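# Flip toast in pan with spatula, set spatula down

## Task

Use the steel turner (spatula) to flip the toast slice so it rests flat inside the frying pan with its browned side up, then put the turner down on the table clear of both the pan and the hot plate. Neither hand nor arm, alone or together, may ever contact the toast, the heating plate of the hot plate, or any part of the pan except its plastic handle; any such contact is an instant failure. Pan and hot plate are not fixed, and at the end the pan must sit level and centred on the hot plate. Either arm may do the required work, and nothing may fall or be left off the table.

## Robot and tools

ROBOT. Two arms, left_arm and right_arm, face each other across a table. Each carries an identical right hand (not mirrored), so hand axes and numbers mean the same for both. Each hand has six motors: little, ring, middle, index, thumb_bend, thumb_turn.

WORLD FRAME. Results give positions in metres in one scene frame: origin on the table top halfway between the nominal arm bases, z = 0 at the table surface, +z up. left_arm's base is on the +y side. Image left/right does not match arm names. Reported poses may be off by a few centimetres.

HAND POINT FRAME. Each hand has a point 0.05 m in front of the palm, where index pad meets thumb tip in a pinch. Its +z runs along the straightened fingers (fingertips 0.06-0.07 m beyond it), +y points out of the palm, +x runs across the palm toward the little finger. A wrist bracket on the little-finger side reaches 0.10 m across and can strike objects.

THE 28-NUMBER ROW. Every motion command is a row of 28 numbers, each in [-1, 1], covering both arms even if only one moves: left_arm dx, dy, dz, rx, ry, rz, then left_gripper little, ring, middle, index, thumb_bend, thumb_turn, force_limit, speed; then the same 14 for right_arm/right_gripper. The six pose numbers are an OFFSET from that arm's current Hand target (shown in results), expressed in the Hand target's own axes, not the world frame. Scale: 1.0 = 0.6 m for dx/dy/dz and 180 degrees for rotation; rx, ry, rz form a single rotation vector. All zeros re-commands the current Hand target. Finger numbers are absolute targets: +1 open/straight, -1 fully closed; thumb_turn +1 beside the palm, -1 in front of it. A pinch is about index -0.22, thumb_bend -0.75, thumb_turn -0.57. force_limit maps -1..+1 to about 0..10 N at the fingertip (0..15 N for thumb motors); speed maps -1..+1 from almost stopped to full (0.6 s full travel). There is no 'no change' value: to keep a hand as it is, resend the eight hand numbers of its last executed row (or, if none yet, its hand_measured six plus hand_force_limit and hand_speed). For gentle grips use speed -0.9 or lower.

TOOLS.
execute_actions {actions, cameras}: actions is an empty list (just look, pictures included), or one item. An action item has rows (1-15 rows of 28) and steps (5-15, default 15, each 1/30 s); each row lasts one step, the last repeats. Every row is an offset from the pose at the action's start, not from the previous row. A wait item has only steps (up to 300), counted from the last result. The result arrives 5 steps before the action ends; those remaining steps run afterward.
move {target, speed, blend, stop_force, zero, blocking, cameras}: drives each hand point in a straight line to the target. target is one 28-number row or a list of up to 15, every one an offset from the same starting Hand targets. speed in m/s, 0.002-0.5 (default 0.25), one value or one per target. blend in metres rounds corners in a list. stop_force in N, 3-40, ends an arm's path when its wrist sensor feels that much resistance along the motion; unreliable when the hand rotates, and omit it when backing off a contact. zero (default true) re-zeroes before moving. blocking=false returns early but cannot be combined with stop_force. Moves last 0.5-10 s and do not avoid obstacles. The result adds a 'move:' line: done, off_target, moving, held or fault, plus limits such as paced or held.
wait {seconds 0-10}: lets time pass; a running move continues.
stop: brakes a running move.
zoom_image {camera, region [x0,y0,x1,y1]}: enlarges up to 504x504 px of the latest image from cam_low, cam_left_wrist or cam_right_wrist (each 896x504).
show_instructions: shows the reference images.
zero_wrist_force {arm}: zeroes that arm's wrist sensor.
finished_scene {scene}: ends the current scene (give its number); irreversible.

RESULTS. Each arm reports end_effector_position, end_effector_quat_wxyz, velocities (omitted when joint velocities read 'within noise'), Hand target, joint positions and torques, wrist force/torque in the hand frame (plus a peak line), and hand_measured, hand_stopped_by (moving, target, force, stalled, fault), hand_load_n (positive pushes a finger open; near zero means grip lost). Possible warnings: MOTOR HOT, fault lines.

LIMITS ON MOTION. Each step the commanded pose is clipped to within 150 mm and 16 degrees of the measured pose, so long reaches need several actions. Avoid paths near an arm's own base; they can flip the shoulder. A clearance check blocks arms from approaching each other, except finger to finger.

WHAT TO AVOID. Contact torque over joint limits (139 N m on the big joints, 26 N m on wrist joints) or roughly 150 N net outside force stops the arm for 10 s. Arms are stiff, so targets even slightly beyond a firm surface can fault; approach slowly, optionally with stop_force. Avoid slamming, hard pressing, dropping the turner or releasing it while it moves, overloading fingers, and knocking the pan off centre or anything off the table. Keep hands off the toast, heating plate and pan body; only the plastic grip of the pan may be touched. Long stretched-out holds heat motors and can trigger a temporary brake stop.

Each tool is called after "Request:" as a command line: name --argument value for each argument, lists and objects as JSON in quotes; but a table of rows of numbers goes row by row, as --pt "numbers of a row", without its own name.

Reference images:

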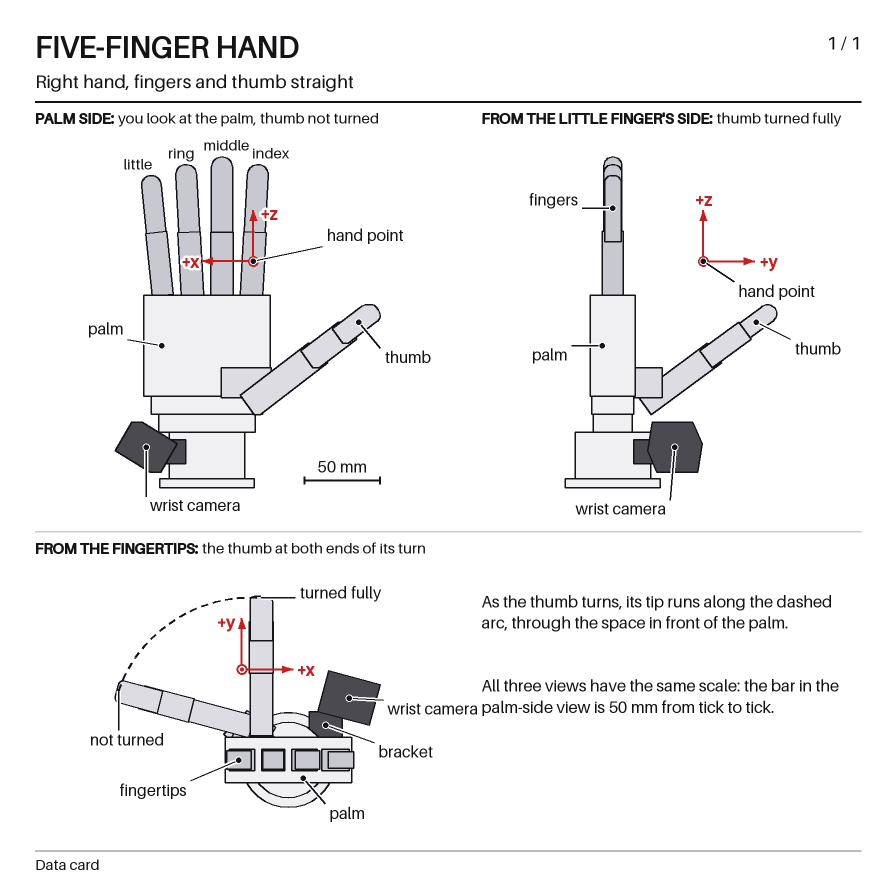

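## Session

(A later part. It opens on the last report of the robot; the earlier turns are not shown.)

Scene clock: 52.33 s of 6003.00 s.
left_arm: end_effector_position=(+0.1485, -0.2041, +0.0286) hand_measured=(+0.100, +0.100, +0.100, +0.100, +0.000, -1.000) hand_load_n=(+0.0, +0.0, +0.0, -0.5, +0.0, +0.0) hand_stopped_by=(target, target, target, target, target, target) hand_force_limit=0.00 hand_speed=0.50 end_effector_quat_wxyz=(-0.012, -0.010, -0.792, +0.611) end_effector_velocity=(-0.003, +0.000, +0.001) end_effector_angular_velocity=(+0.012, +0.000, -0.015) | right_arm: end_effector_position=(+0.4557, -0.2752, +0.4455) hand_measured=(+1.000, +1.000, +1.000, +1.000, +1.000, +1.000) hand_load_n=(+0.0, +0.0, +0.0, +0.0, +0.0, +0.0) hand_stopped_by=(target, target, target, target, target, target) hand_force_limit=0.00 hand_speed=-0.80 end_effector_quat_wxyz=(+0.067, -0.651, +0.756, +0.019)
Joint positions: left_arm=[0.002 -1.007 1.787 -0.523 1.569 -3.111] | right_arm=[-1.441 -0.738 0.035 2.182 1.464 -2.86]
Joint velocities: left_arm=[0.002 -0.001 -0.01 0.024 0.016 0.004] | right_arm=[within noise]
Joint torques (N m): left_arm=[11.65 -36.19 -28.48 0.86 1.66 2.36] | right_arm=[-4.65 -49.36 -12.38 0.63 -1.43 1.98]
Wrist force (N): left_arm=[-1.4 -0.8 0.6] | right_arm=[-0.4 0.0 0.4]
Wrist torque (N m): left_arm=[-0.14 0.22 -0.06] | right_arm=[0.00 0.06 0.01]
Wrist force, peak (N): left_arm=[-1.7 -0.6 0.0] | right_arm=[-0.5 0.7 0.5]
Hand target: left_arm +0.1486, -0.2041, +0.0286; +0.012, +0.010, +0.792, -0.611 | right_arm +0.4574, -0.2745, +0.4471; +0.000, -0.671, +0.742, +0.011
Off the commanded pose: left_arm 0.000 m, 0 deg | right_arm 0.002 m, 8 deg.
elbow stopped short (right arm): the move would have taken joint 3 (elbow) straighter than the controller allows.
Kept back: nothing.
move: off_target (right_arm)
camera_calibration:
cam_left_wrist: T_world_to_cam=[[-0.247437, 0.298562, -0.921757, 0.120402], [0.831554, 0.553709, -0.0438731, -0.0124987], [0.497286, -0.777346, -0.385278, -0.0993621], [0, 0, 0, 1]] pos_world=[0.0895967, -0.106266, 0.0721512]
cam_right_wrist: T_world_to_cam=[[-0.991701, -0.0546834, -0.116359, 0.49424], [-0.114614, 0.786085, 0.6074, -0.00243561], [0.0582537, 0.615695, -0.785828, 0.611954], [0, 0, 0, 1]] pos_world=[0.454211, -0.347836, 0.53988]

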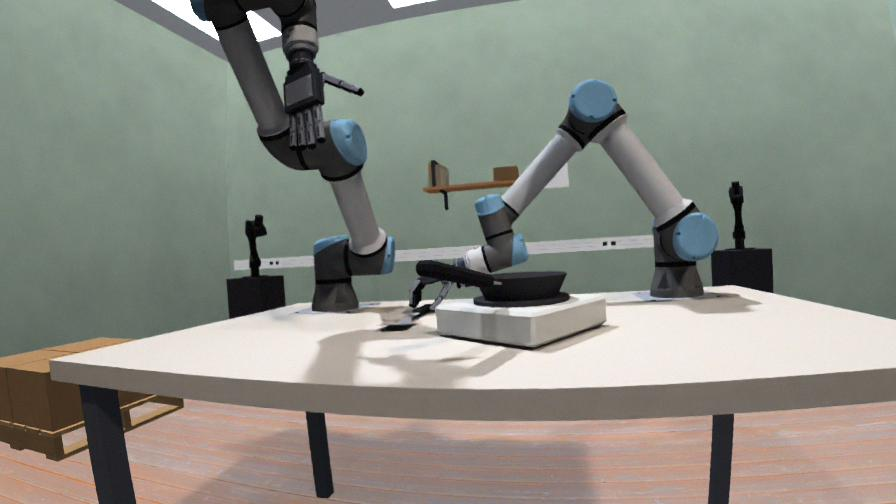

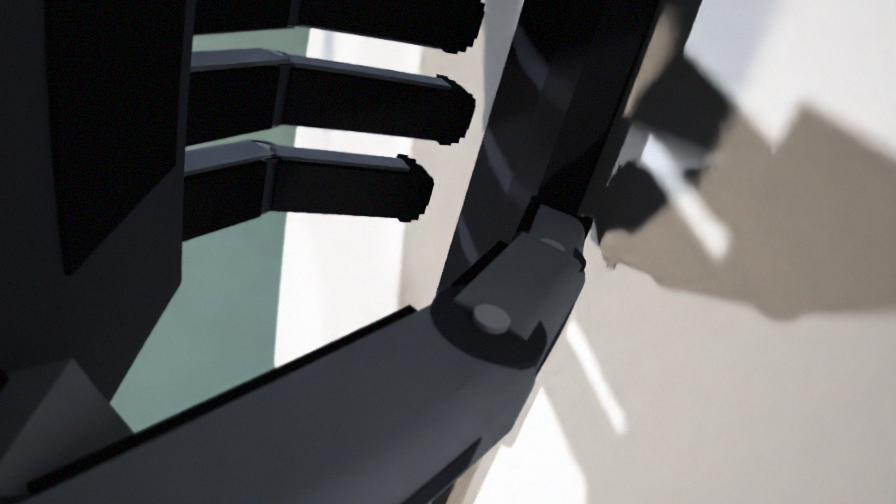

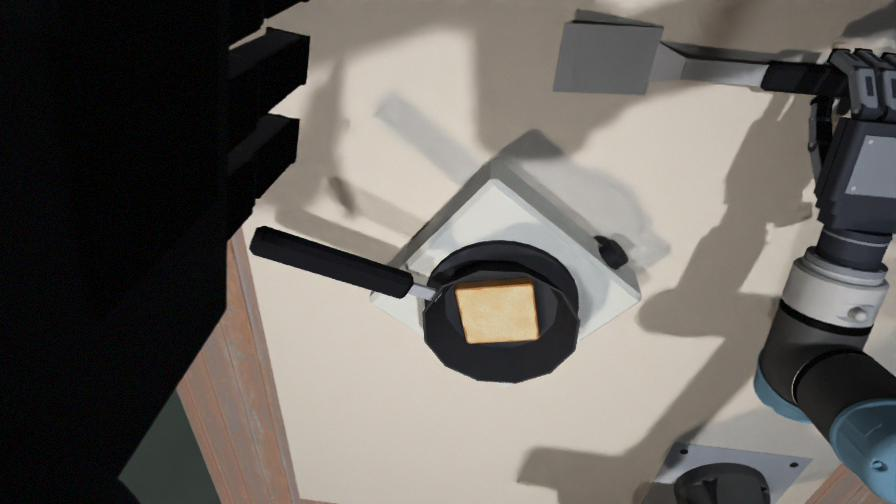

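Request:
move --pt "-0.025 0 0 0 0 0 0.05 0.05 0.05 0.05 0.0 -1 0 0.5 0 0 0 0 0 0 1 1 1 1 1 1 0 -0.8" --pt "-0.025 0.029 0.0078 0 0 0 0.05 0.05 0.05 0.05 0.0 -1 0 0.5 0 0 0 0 0 0 1 1 1 1 1 1 0 -0.8" --speed '[0.05,0.015]'

Request:
zoom_image --camera "cam_right_wrist" --region '[700, 0, 896, 150]'

Request:
zoom_image --camera "cam_low" --region '[360, 260, 460, 350]'

Scene clock: 54.47 s of 6003.00 s.
left_arm: end_effector_position=(+0.1642, -0.2044, +0.0113) hand_measured=(+0.050, +0.050, +0.050, +0.050, -0.146, -1.000) hand_load_n=(+0.0, +1.5, -0.5, +3.0, -41.0, -7.5) hand_stopped_by=(target, target, target, target, target, target) hand_force_limit=0.00 hand_speed=0.50 end_effector_quat_wxyz=(-0.012, -0.010, -0.792, +0.611) | right_arm: end_effector_position=(+0.4557, -0.2752, +0.4455) hand_measured=(+1.000, +1.000, +1.000, +1.000, +1.000, +1.000) hand_load_n=(+0.0, +0.0, +0.0, +0.0, -0.5, +0.0) hand_stopped_by=(target, target, target, target, target, target) hand_force_limit=0.00 hand_speed=-0.80 end_effector_quat_wxyz=(+0.067, -0.651, +0.756, +0.019)
Joint positions: left_arm=[0.035 -0.968 1.779 -0.554 1.6 -3.102] | right_arm=[-1.441 -0.738 0.035 2.182 1.464 -2.86]
Joint velocities: within noise
Joint torques (N m): left_arm=[4 42.05 28.67 14.57 1.98 0.94] | right_arm=[3.23 -50.09 -13.82 3.49 1.38 -0.72]
Wrist force (N): left_arm=[-2.5 -107.8 -63.8] | right_arm=[-0.3 0.4 0.4]
Wrist torque (N m): left_arm=[-1.87 1.20 -1.87] | right_arm=[0.05 0.05 0.03]
Wrist force, peak (N): left_arm=[-2.5 -107.8 -63.8] | right_arm=[-0.3 0.4 0.8]
Hand target: left_arm +0.1642, -0.2042, +0.0110; +0.012, +0.010, +0.792, -0.611 | right_arm +0.4574, -0.2745, +0.4471; +0.000, -0.671, +0.742, +0.011
Off the commanded pose: left_arm 0.000 m, 0 deg | right_arm 0.002 m, 8 deg.
elbow stopped short (right arm): the move would have taken joint 3 (elbow) straighter than the controller allows.
Kept back: nothing.
move: off_target (right_arm)
camera_calibration:
cam_left_wrist: T_world_to_cam=[[-0.246958, 0.29863, -0.921863, 0.108338], [0.831824, 0.553325, -0.0435932, -0.0262641], [0.497071, -0.777594, -0.385055, -0.114101], [0, 0, 0, 1]] pos_world=[0.105319, -0.106545, 0.0547931]
cam_right_wrist: T_world_to_cam=[[-0.991706, -0.0546726, -0.116319, 0.494226], [-0.114578, 0.786111, 0.607373, -0.00242186], [0.0582326, 0.615663, -0.785855, 0.611968], [0, 0, 0, 1]] pos_world=[0.454213, -0.347842, 0.539877]

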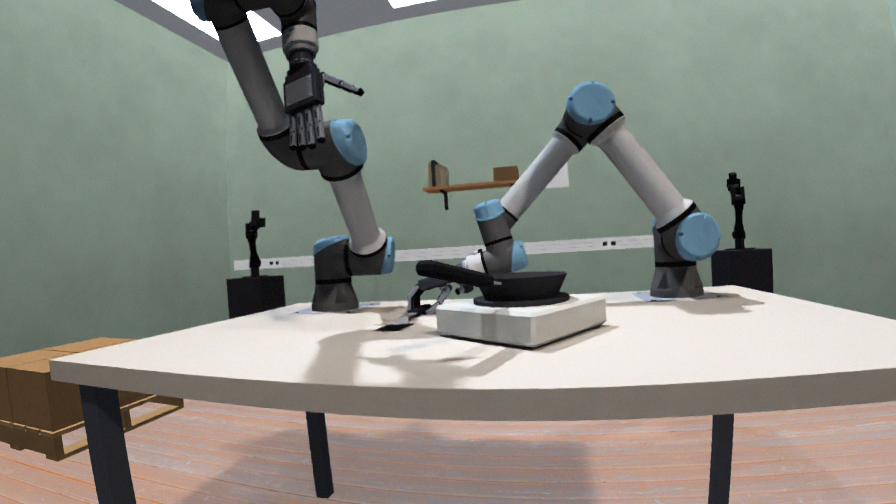

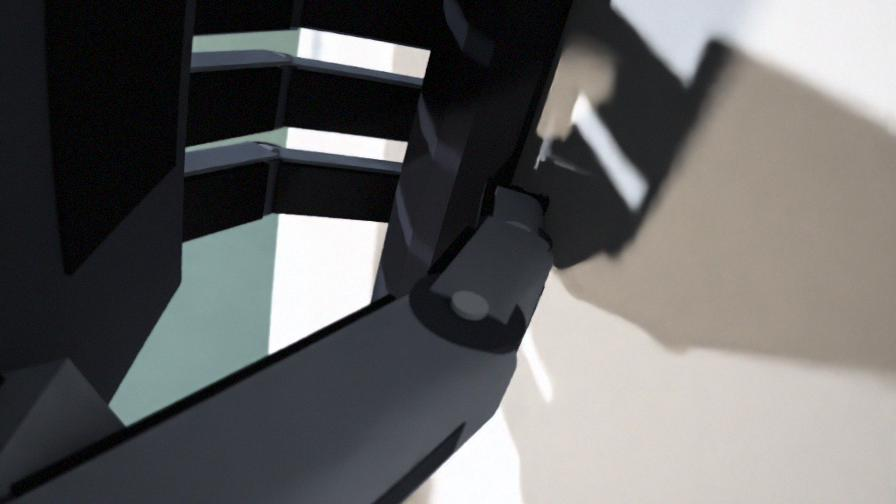

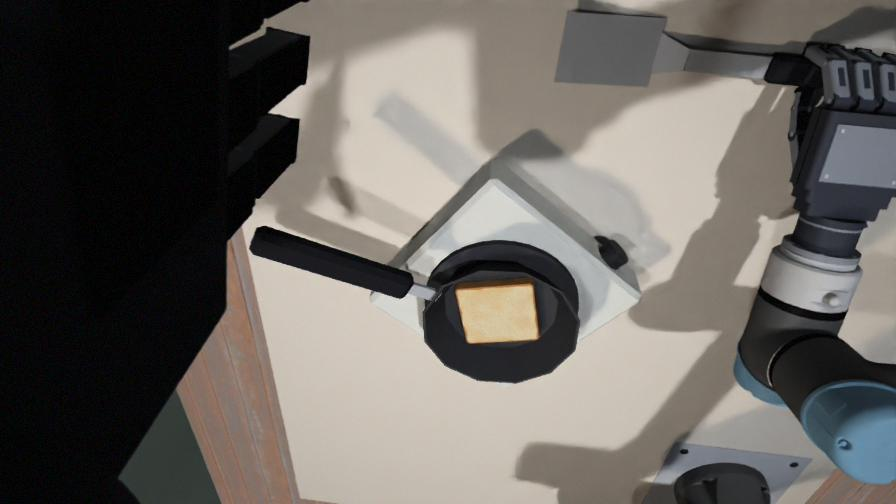

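Scaled by 2.571.

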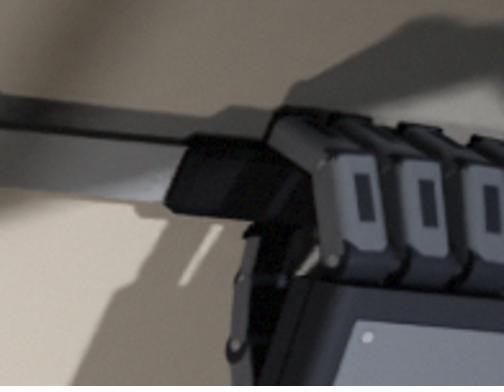

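Scaled by 5.040.

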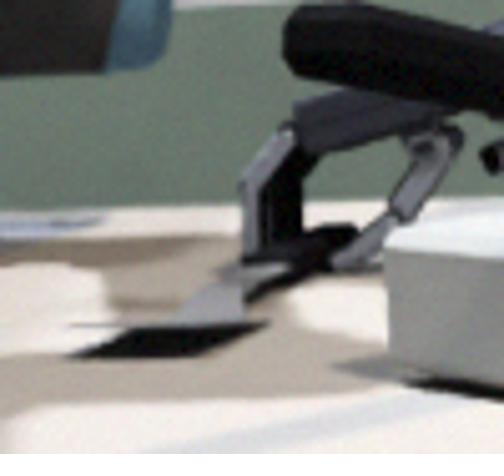

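Request:
move --target '[0,-0.0129,-0.0034,0,0,0,0.05,0.05,0.05,0.05,0.0,-1,0,0.5,0,0,0,0,0,0,1,1,1,1,1,1,0,-0.8]' --speed 0.1

Request:
zoom_image --camera "cam_low" --region '[360, 260, 460, 350]'

Scene clock: 55.40 s of 6003.00 s.
left_arm: end_effector_position=(+0.1640, -0.2041, +0.0188) hand_measured=(+0.050, +0.050, +0.050, +0.050, -0.126, -1.000) hand_load_n=(+0.0, +0.0, +0.0, +0.0, -1.0, -0.5) hand_stopped_by=(target, target, target, target, target, target) hand_force_limit=0.00 hand_speed=0.50 end_effector_quat_wxyz=(-0.012, -0.010, -0.792, +0.610) | right_arm: end_effector_position=(+0.4557, -0.2752, +0.4455) hand_measured=(+1.000, +1.000, +1.000, +1.000, +1.000, +1.000) hand_load_n=(+0.0, +0.0, +0.0, +0.0, +0.0, +0.0) hand_stopped_by=(target, target, target, target, target, target) hand_force_limit=0.00 hand_speed=-0.80 end_effector_quat_wxyz=(+0.067, -0.651, +0.756, +0.019)
Joint positions: left_arm=[0.034 -0.982 1.776 -0.536 1.6 -3.102] | right_arm=[-1.441 -0.738 0.035 2.182 1.464 -2.86]
Joint velocities: within noise
Joint torques (N m): left_arm=[-10.41 -50.64 -27.46 -2.58 -1.95 -2.73] | right_arm=[-5.15 -50.08 -14.61 1.28 -0.71 1.79]
Wrist force (N): left_arm=[-1.4 -1.7 0.6] | right_arm=[-0.2 0.2 0.5]
Wrist torque (N m): left_arm=[-0.12 0.24 -0.07] | right_arm=[0.01 0.01 0.03]
Wrist force, peak (N): left_arm=[-2.9 -111.2 -62.8] | right_arm=[-0.3 0.5 0.7]
Hand target: left_arm +0.1639, -0.2042, +0.0190; +0.012, +0.010, +0.792, -0.611 | right_arm +0.4574, -0.2745, +0.4471; +0.000, -0.671, +0.742, +0.011
Off the commanded pose: left_arm 0.000 m, 0 deg | right_arm 0.002 m, 8 deg.
elbow stopped short (right arm): the move would have taken joint 3 (elbow) straighter than the controller allows.
Kept back: nothing.
move: off_target (right_arm)
camera_calibration:
cam_left_wrist: T_world_to_cam=[[-0.246966, 0.299609, -0.921543, 0.115375], [0.831816, 0.553383, -0.0430056, -0.0258658], [0.497082, -0.777175, -0.385887, -0.110762], [0, 0, 0, 1]] pos_world=[0.105067, -0.106335, 0.0624695]
cam_right_wrist: T_world_to_cam=[[-0.9917, -0.0546909, -0.116363, 0.494252], [-0.114625, 0.786048, 0.607445, -0.00246826], [0.0582452, 0.615741, -0.785793, 0.611926], [0, 0, 0, 1]] pos_world=[0.454225, -0.347817, 0.539859]

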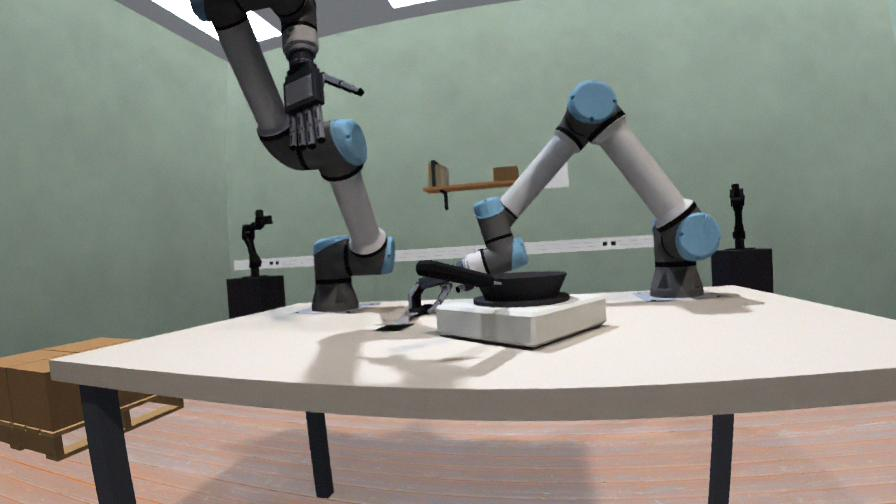

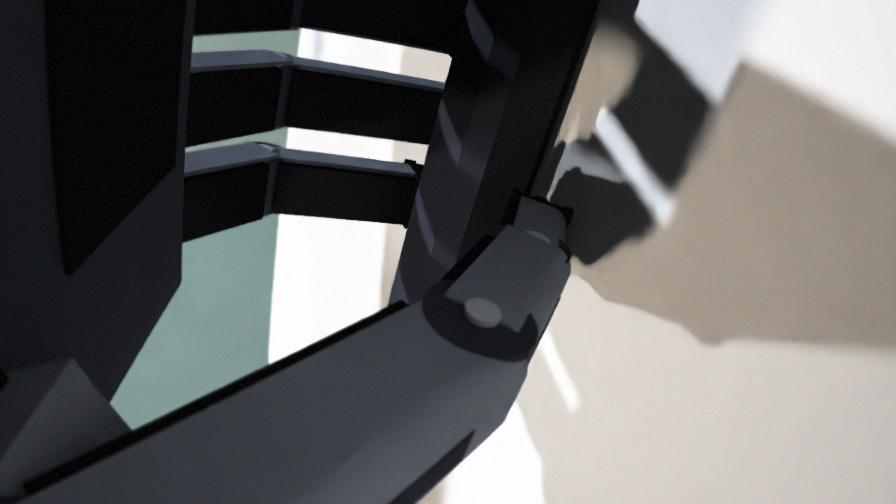

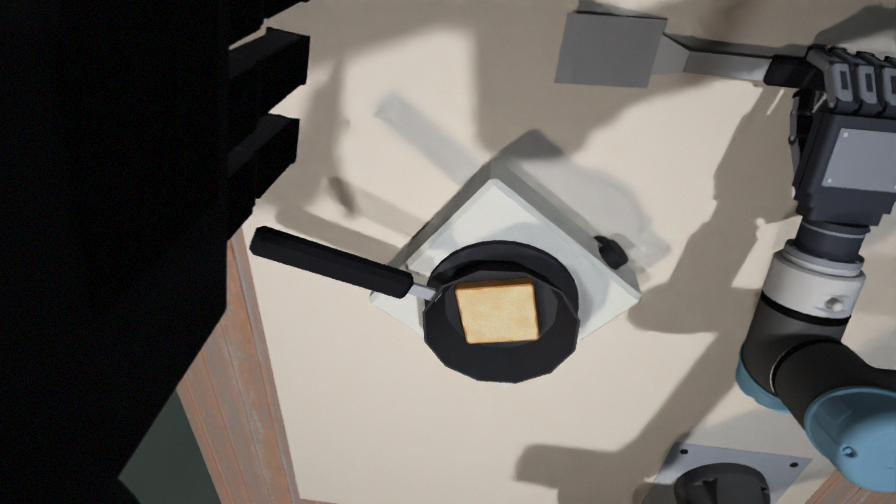

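Scaled by 5.040.

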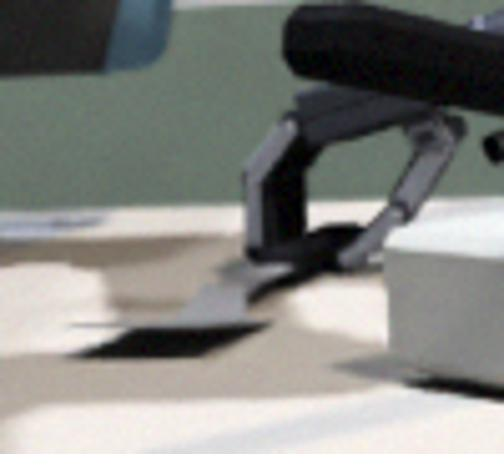

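Request:
move --pt "0 0 0 0 0 0 0.05 0.05 0.05 0.05 -0.6 -1 -0.7 -0.5 0 0 0 0 0 0 1 1 1 1 1 1 0 -0.8" --speed 0.1 --stop_force 10

Request:
zoom_image --camera "cam_low" --region '[360, 260, 460, 350]'

Request:
zoom_image --camera "cam_right_wrist" --region '[700, 0, 896, 150]'

Scene clock: 56.97 s of 6003.00 s.
left_arm: end_effector_position=(+0.1639, -0.2042, +0.0190) hand_measured=(+0.050, +0.050, +0.050, +0.050, -0.260, -1.000) hand_load_n=(+0.0, +1.0, +0.0, +1.5, +3.0, +0.0) hand_stopped_by=(target, target, target, target, force, target) hand_force_limit=-0.70 hand_speed=-0.50 end_effector_quat_wxyz=(-0.012, -0.010, -0.792, +0.611) | right_arm: end_effector_position=(+0.4557, -0.2752, +0.4455) hand_measured=(+1.000, +1.000, +1.000, +1.000, +1.000, +1.000) hand_load_n=(+0.0, +0.0, +0.0, +0.0, +0.0, +0.0) hand_stopped_by=(target, target, target, target, target, target) hand_force_limit=0.00 hand_speed=-0.80 end_effector_quat_wxyz=(+0.067, -0.651, +0.756, +0.019)
Joint positions: left_arm=[0.034 -0.982 1.776 -0.537 1.6 -3.102] | right_arm=[-1.441 -0.738 0.035 2.182 1.464 -2.86]
Joint velocities: within noise
Joint torques (N m): left_arm=[-10.19 -52.68 -28.07 -2.82 -0.76 -2.88] | right_arm=[-1.17 -46.74 -15.16 2.8 1.05 0.53]
Wrist force (N): left_arm=[-1.2 1.1 0.4] | right_arm=[-0.2 0.2 0.5]
Wrist torque (N m): left_arm=[0.12 0.18 0.01] | right_arm=[0.03 0.03 0.04]
Wrist force, peak (N): left_arm=[-1.6 1.1 0.6] | right_arm=[-0.3 0.4 0.8]
Hand target: left_arm +0.1639, -0.2042, +0.0190; +0.012, +0.010, +0.792, -0.611 | right_arm +0.4574, -0.2745, +0.4471; +0.000, -0.671, +0.742, +0.011
Off the commanded pose: left_arm 0.000 m, 0 deg | right_arm 0.002 m, 8 deg.
elbow stopped short (right arm): the move would have taken joint 3 (elbow) straighter than the controller allows.
Kept back: nothing.
move: off_target (right_arm)
camera_calibration:
cam_left_wrist: T_world_to_cam=[[-0.246971, 0.299107, -0.921705, 0.115519], [0.83182, 0.553352, -0.0433153, -0.0257777], [0.497072, -0.77739, -0.385466, -0.110824], [0, 0, 0, 1]] pos_world=[0.10506, -0.106442, 0.0626385]
cam_right_wrist: T_world_to_cam=[[-0.991698, -0.0546465, -0.1164, 0.494278], [-0.114611, 0.786067, 0.607423, -0.00245378], [0.0583044, 0.615721, -0.785804, 0.611928], [0, 0, 0, 1]] pos_world=[0.454215, -0.347837, 0.539879]

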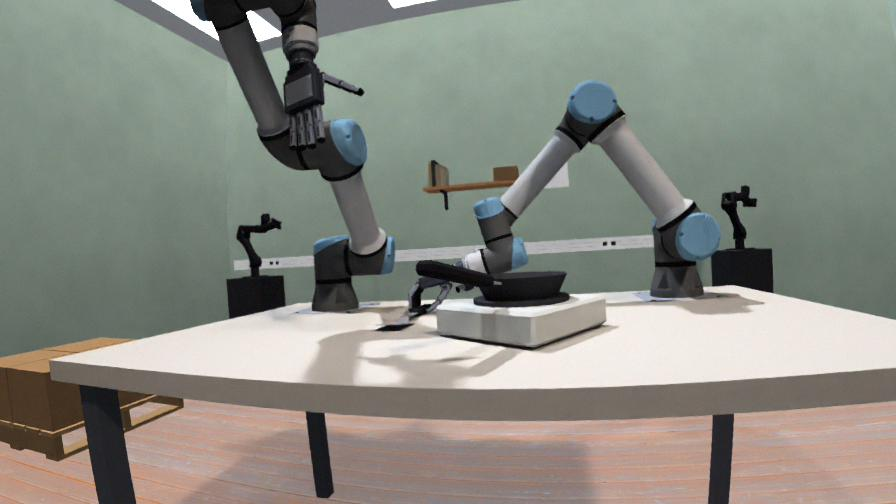

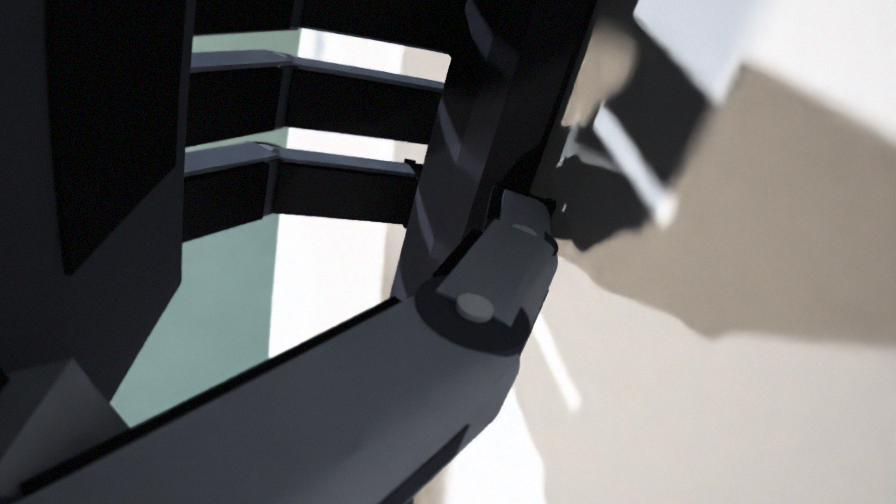

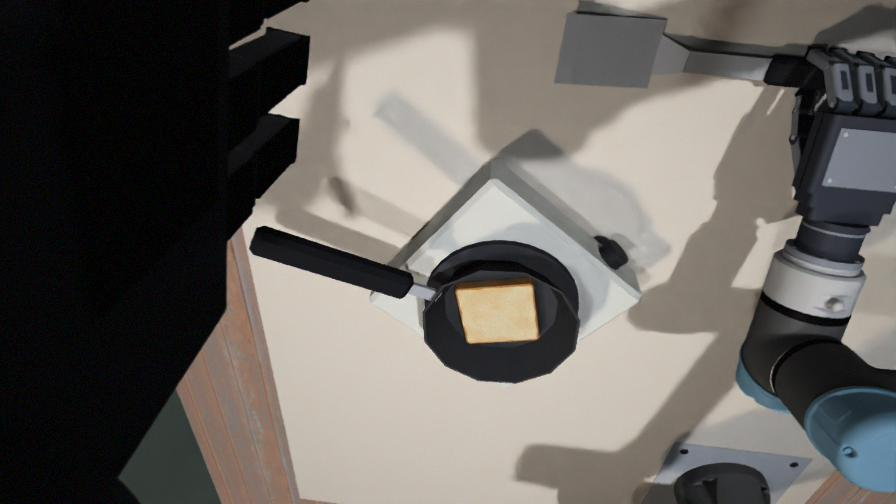

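Scaled by 5.040.

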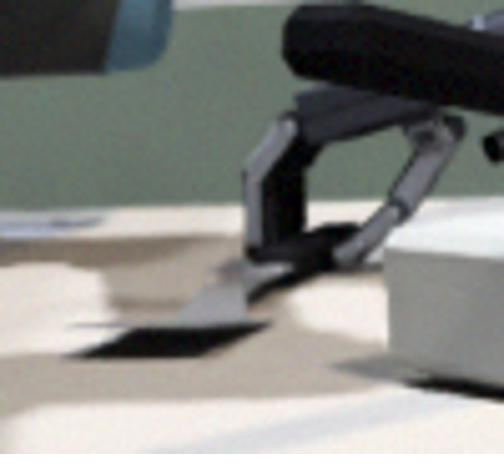

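Scaled by 2.571.

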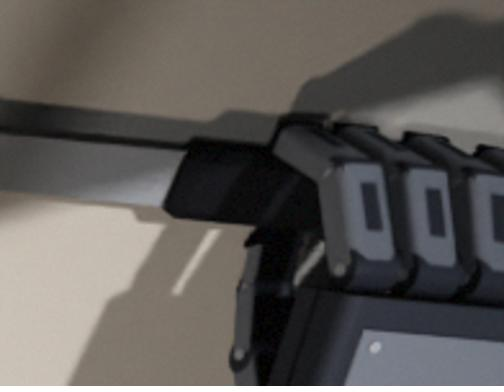

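Request:
move --pt "0 0 0 0 0 0 -0.5 -0.5 -0.5 -0.5 -0.7 -1 -0.4 -0.7 0 0 0 0 0 0 1 1 1 1 1 1 0 -0.8" --speed 0.1 --stop_force 10 --cameras '[]'

Request:
move --pt "0 0 0 0 0 0 -0.6 -0.6 -0.6 -0.6 -0.8 -1 0.2 -0.7 0 0 0 0 0 0 1 1 1 1 1 1 0 -0.8" --speed 0.1 --stop_force 10

Request:
zoom_image --camera "cam_low" --region '[360, 260, 460, 350]'

Request:
zoom_image --camera "cam_right_wrist" --region '[700, 0, 896, 150]'

Scene clock: 58.67 s of 6003.00 s.
left_arm: end_effector_position=(+0.1639, -0.2042, +0.0191) hand_measured=(-0.030, +0.036, +0.036, +0.036, -0.260, -1.000) hand_load_n=(+2.5, +0.0, +2.5, +6.5, +7.5, +3.0) hand_stopped_by=(force, force, force, force, force, target) hand_force_limit=-0.40 hand_speed=-0.70 end_effector_quat_wxyz=(-0.012, -0.010, -0.792, +0.611) | right_arm: end_effector_position=(+0.4557, -0.2752, +0.4455) hand_measured=(+1.000, +1.000, +1.000, +1.000, +1.000, +1.000) hand_load_n=(+0.0, +0.0, +0.0, +0.0, +0.0, +0.0) hand_stopped_by=(target, target, target, target, target, target) hand_force_limit=0.00 hand_speed=-0.80 end_effector_quat_wxyz=(+0.067, -0.651, +0.756, +0.019)
Joint positions: left_arm=[0.034 -0.982 1.776 -0.537 1.6 -3.102] | right_arm=[-1.441 -0.738 0.035 2.182 1.464 -2.86]
Joint velocities: within noise
Joint torques (N m): left_arm=[-9.37 -42.91 -26.76 -1 0.34 -2.66] | right_arm=[-0.81 -46.77 -16.75 2.72 1.17 0.66]
Wrist force (N): left_arm=[-1.3 -0.4 0.0] | right_arm=[-0.3 0.3 0.5]
Wrist torque (N m): left_arm=[0.03 0.26 -0.03] | right_arm=[0.03 0.04 0.04]
Wrist force, peak (N): left_arm=[-1.5 1.1 0.6] | right_arm=[-0.2 0.5 0.8]
Hand target: left_arm +0.1639, -0.2042, +0.0190; +0.012, +0.010, +0.792, -0.611 | right_arm +0.4574, -0.2745, +0.4471; +0.000, -0.671, +0.742, +0.011
Off the commanded pose: left_arm 0.000 m, 0 deg | right_arm 0.002 m, 8 deg.
elbow stopped short (right arm): the move would have taken joint 3 (elbow) straighter than the controller allows.
Kept back: nothing.
move: off_target (right_arm)
No camera images: "cameras" was empty.

Scene clock: 60.00 s of 6003.00 s.
left_arm: end_effector_position=(+0.1639, -0.2043, +0.0191) hand_measured=(-0.062, +0.006, +0.022, +0.036, -0.260, -1.000) hand_load_n=(+2.5, +5.0, +6.0, +6.5, +10.0, +8.0) hand_stopped_by=(force, force, force, force, force, target) hand_force_limit=0.20 hand_speed=-0.70 end_effector_quat_wxyz=(-0.012, -0.010, -0.792, +0.611) | right_arm: end_effector_position=(+0.4557, -0.2752, +0.4455) hand_measured=(+1.000, +1.000, +1.000, +1.000, +1.000, +1.000) hand_load_n=(+0.0, +0.0, +0.0, +0.0, +0.0, +0.0) hand_stopped_by=(target, target, target, target, target, target) hand_force_limit=0.00 hand_speed=-0.80 end_effector_quat_wxyz=(+0.067, -0.651, +0.756, +0.019)
Joint positions: left_arm=[0.034 -0.982 1.776 -0.537 1.6 -3.102] | right_arm=[-1.441 -0.738 0.035 2.182 1.464 -2.86]
Joint velocities: within noise
Joint torques (N m): left_arm=[-7.6 -34.54 -14.99 0.88 1.25 -2.48] | right_arm=[-0.98 -46.19 -17.21 2.82 0.96 0.62]
Wrist force (N): left_arm=[-1.8 -4.1 -0.6] | right_arm=[-0.2 0.0 0.7]
Wrist torque (N m): left_arm=[-0.02 0.30 -0.16] | right_arm=[-0.01 0.02 0.03]
Wrist force, peak (N): left_arm=[-1.0 -5.6 0.4] | right_arm=[-0.5 0.3 0.6]
Hand target: left_arm +0.1639, -0.2042, +0.0190; +0.012, +0.010, +0.792, -0.611 | right_arm +0.4574, -0.2745, +0.4471; +0.000, -0.671, +0.742, +0.011
Off the commanded pose: left_arm 0.000 m, 0 deg | right_arm 0.002 m, 8 deg.
elbow stopped short (right arm): the move would have taken joint 3 (elbow) straighter than the controller allows.
Kept back: nothing.
move: off_target (right_arm)
camera_calibration:
cam_left_wrist: T_world_to_cam=[[-0.246969, 0.299047, -0.921725, 0.115542], [0.831822, 0.553348, -0.0433506, -0.0257643], [0.49707, -0.777417, -0.385414, -0.110834], [0, 0, 0, 1]] pos_world=[0.105059, -0.10646, 0.062664]
cam_right_wrist: T_world_to_cam=[[-0.991698, -0.0546465, -0.1164, 0.494278], [-0.114612, 0.786067, 0.607424, -0.00245401], [0.0583049, 0.615722, -0.785804, 0.611927], [0, 0, 0, 1]] pos_world=[0.454215, -0.347837, 0.53988]

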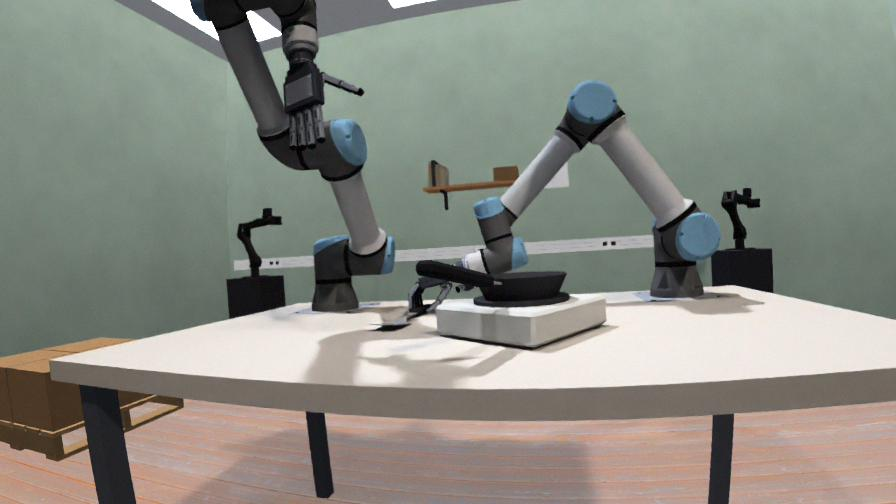

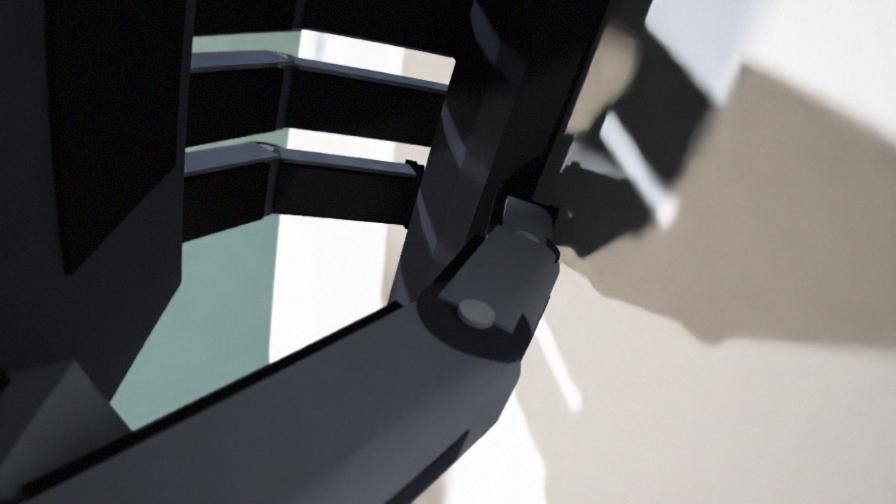

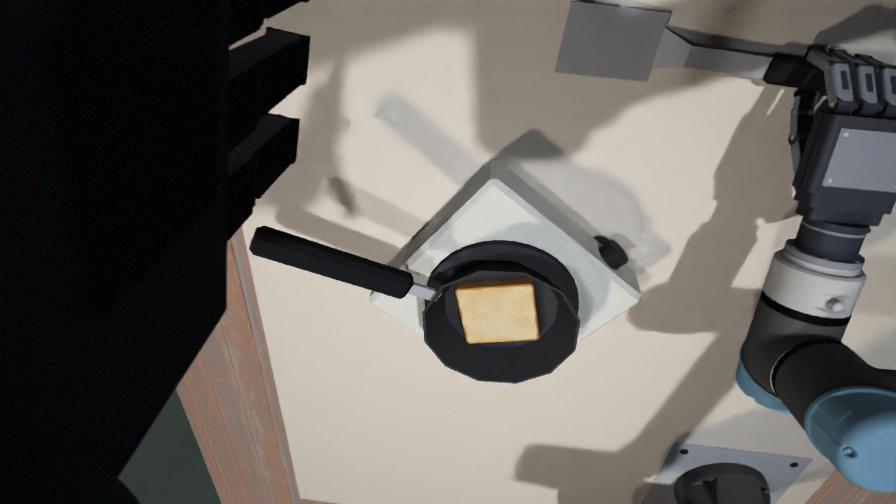

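Scaled by 5.040.

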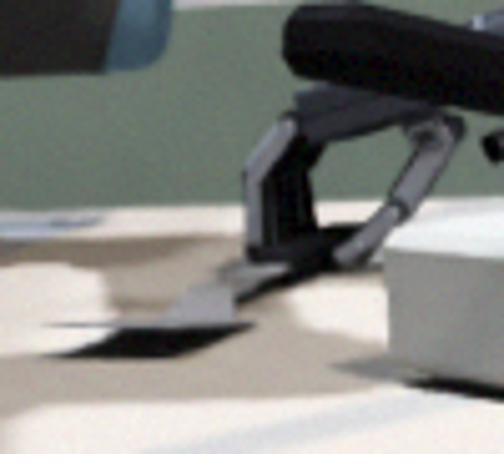

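Scaled by 2.571.

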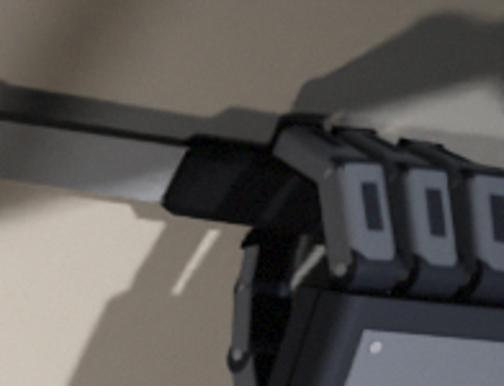

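Request:
move --pt "0 0 0 0 0 0 -0.7 -0.7 -0.7 -0.7 -0.9 -1 0.5 -0.7 0 0 0 0 0 0 1 1 1 1 1 1 0 -0.8" --pt "0 -0.193 -0.052 0 0 0 -0.7 -0.7 -0.7 -0.7 -0.9 -1 0.5 -0.7 0 0 0 0 0 0 1 1 1 1 1 1 0 -0.8" --speed 0.08

Request:
zoom_image --camera "cam_low" --region '[340, 180, 500, 350]'

Request:
zoom_image --camera "cam_right_wrist" --region '[550, 0, 896, 250]'

Scene clock: 62.73 s of 6003.00 s.
left_arm: end_effector_position=(+0.1603, -0.2036, +0.1392) hand_measured=(-0.090, -0.008, +0.010, +0.024, -0.254, -1.000) hand_load_n=(+5.0, +2.5, +6.5, +6.5, +19.0, +9.0) hand_stopped_by=(force, force, force, force, force, target) hand_force_limit=0.50 hand_speed=-0.70 end_effector_quat_wxyz=(-0.012, -0.010, -0.792, +0.611) end_effector_velocity=(+0.000, +0.000, -0.006) end_effector_angular_velocity=(+0.000, +0.001, +0.000) | right_arm: end_effector_position=(+0.4557, -0.2752, +0.4455) hand_measured=(+1.000, +1.000, +1.000, +1.000, +1.000, +1.000) hand_load_n=(+0.0, +0.0, +0.0, +0.0, +0.0, +0.0) hand_stopped_by=(target, target, target, target, target, target) hand_force_limit=0.00 hand_speed=-0.80 end_effector_quat_wxyz=(+0.067, -0.651, +0.756, +0.019)
Joint positions: left_arm=[0.027 -1.161 1.684 -0.266 1.593 -3.104] | right_arm=[-1.441 -0.738 0.035 2.182 1.464 -2.86]
Joint velocities: left_arm=[0 0.007 0.006 -0.012 0 -0.001] | right_arm=[within noise]
Joint torques (N m): left_arm=[-7.08 -32.34 -9.35 -3.29 -1.47 -2.43] | right_arm=[-5.21 -49.22 -19.19 0.69 -1.33 1.77]
Wrist force (N): left_arm=[-1.3 2.5 0.6] | right_arm=[-0.3 0.2 0.7]
Wrist torque (N m): left_arm=[0.07 0.29 -0.16] | right_arm=[0.01 0.03 0.03]
Wrist force, peak (N): left_arm=[-0.6 -13.9 -1.4] | right_arm=[-0.5 0.4 0.8]
Hand target: left_arm +0.1603, -0.2035, +0.1389; +0.012, +0.010, +0.792, -0.611 | right_arm +0.4574, -0.2745, +0.4471; +0.000, -0.671, +0.742, +0.011
Off the commanded pose: left_arm 0.000 m, 0 deg | right_arm 0.002 m, 8 deg.
elbow stopped short (right arm): the move would have taken joint 3 (elbow) straighter than the controller allows.
Kept back: nothing.
move: off_target (right_arm)
camera_calibration:
cam_left_wrist: T_world_to_cam=[[-0.246962, 0.298829, -0.921798, 0.225154], [0.831824, 0.553334, -0.0434771, -0.0178246], [0.497069, -0.777511, -0.385226, -0.0622447], [0, 0, 0, 1]] pos_world=[0.101371, -0.105816, 0.182793]
cam_right_wrist: T_world_to_cam=[[-0.9917, -0.054678, -0.116366, 0.494246], [-0.114614, 0.786081, 0.607405, -0.00243992], [0.0582611, 0.615701, -0.785823, 0.611951], [0, 0, 0, 1]] pos_world=[0.454211, -0.347836, 0.53988]

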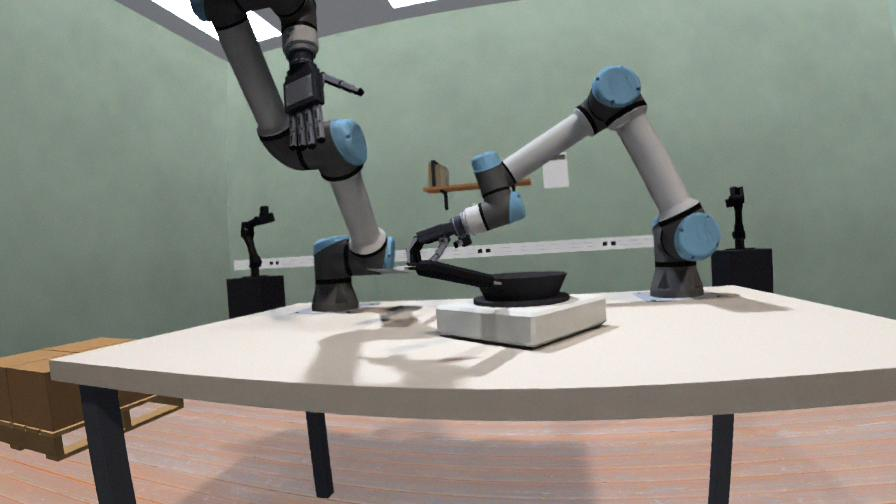

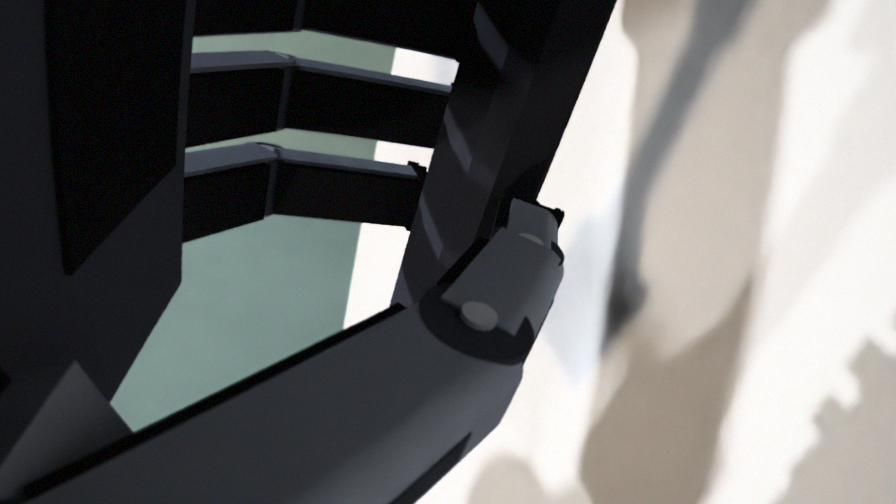

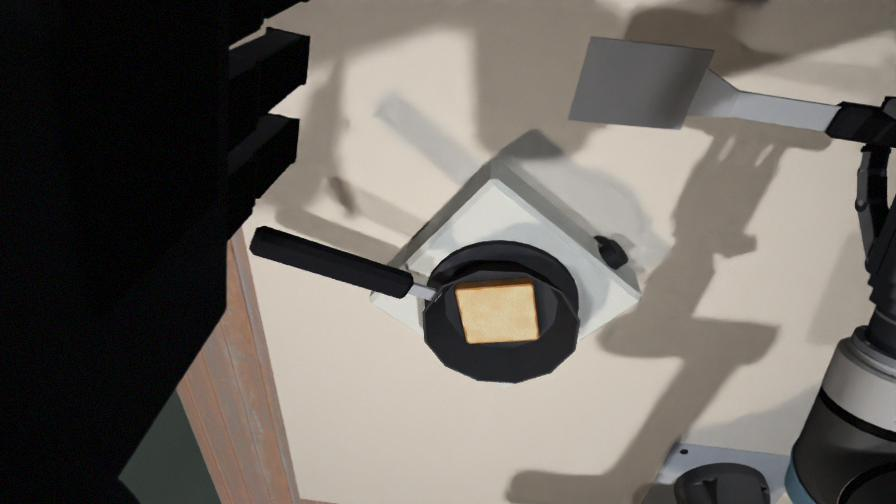

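Scaled by 2.965.

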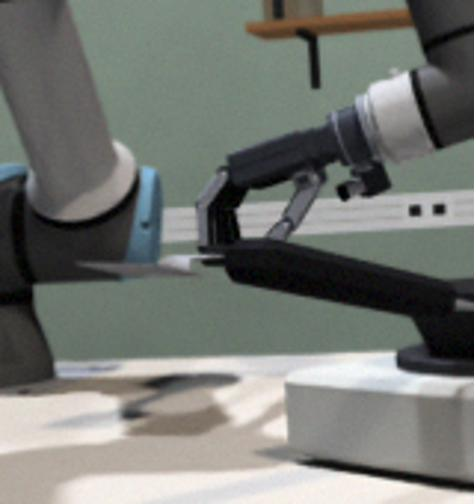

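Scaled by 1.457.

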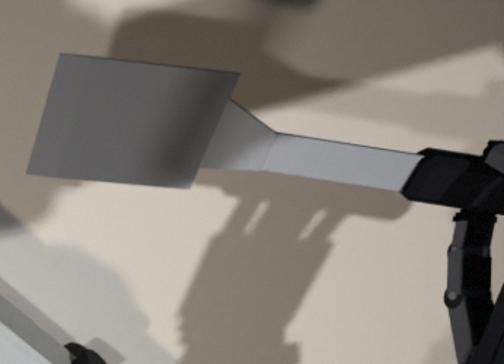

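Request:
zoom_image --camera "cam_low" --region '[360, 235, 430, 285]'

Scaled by 7.200.

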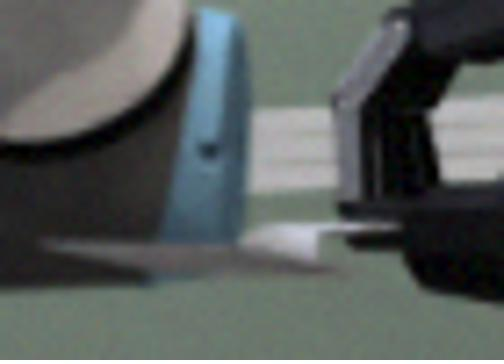

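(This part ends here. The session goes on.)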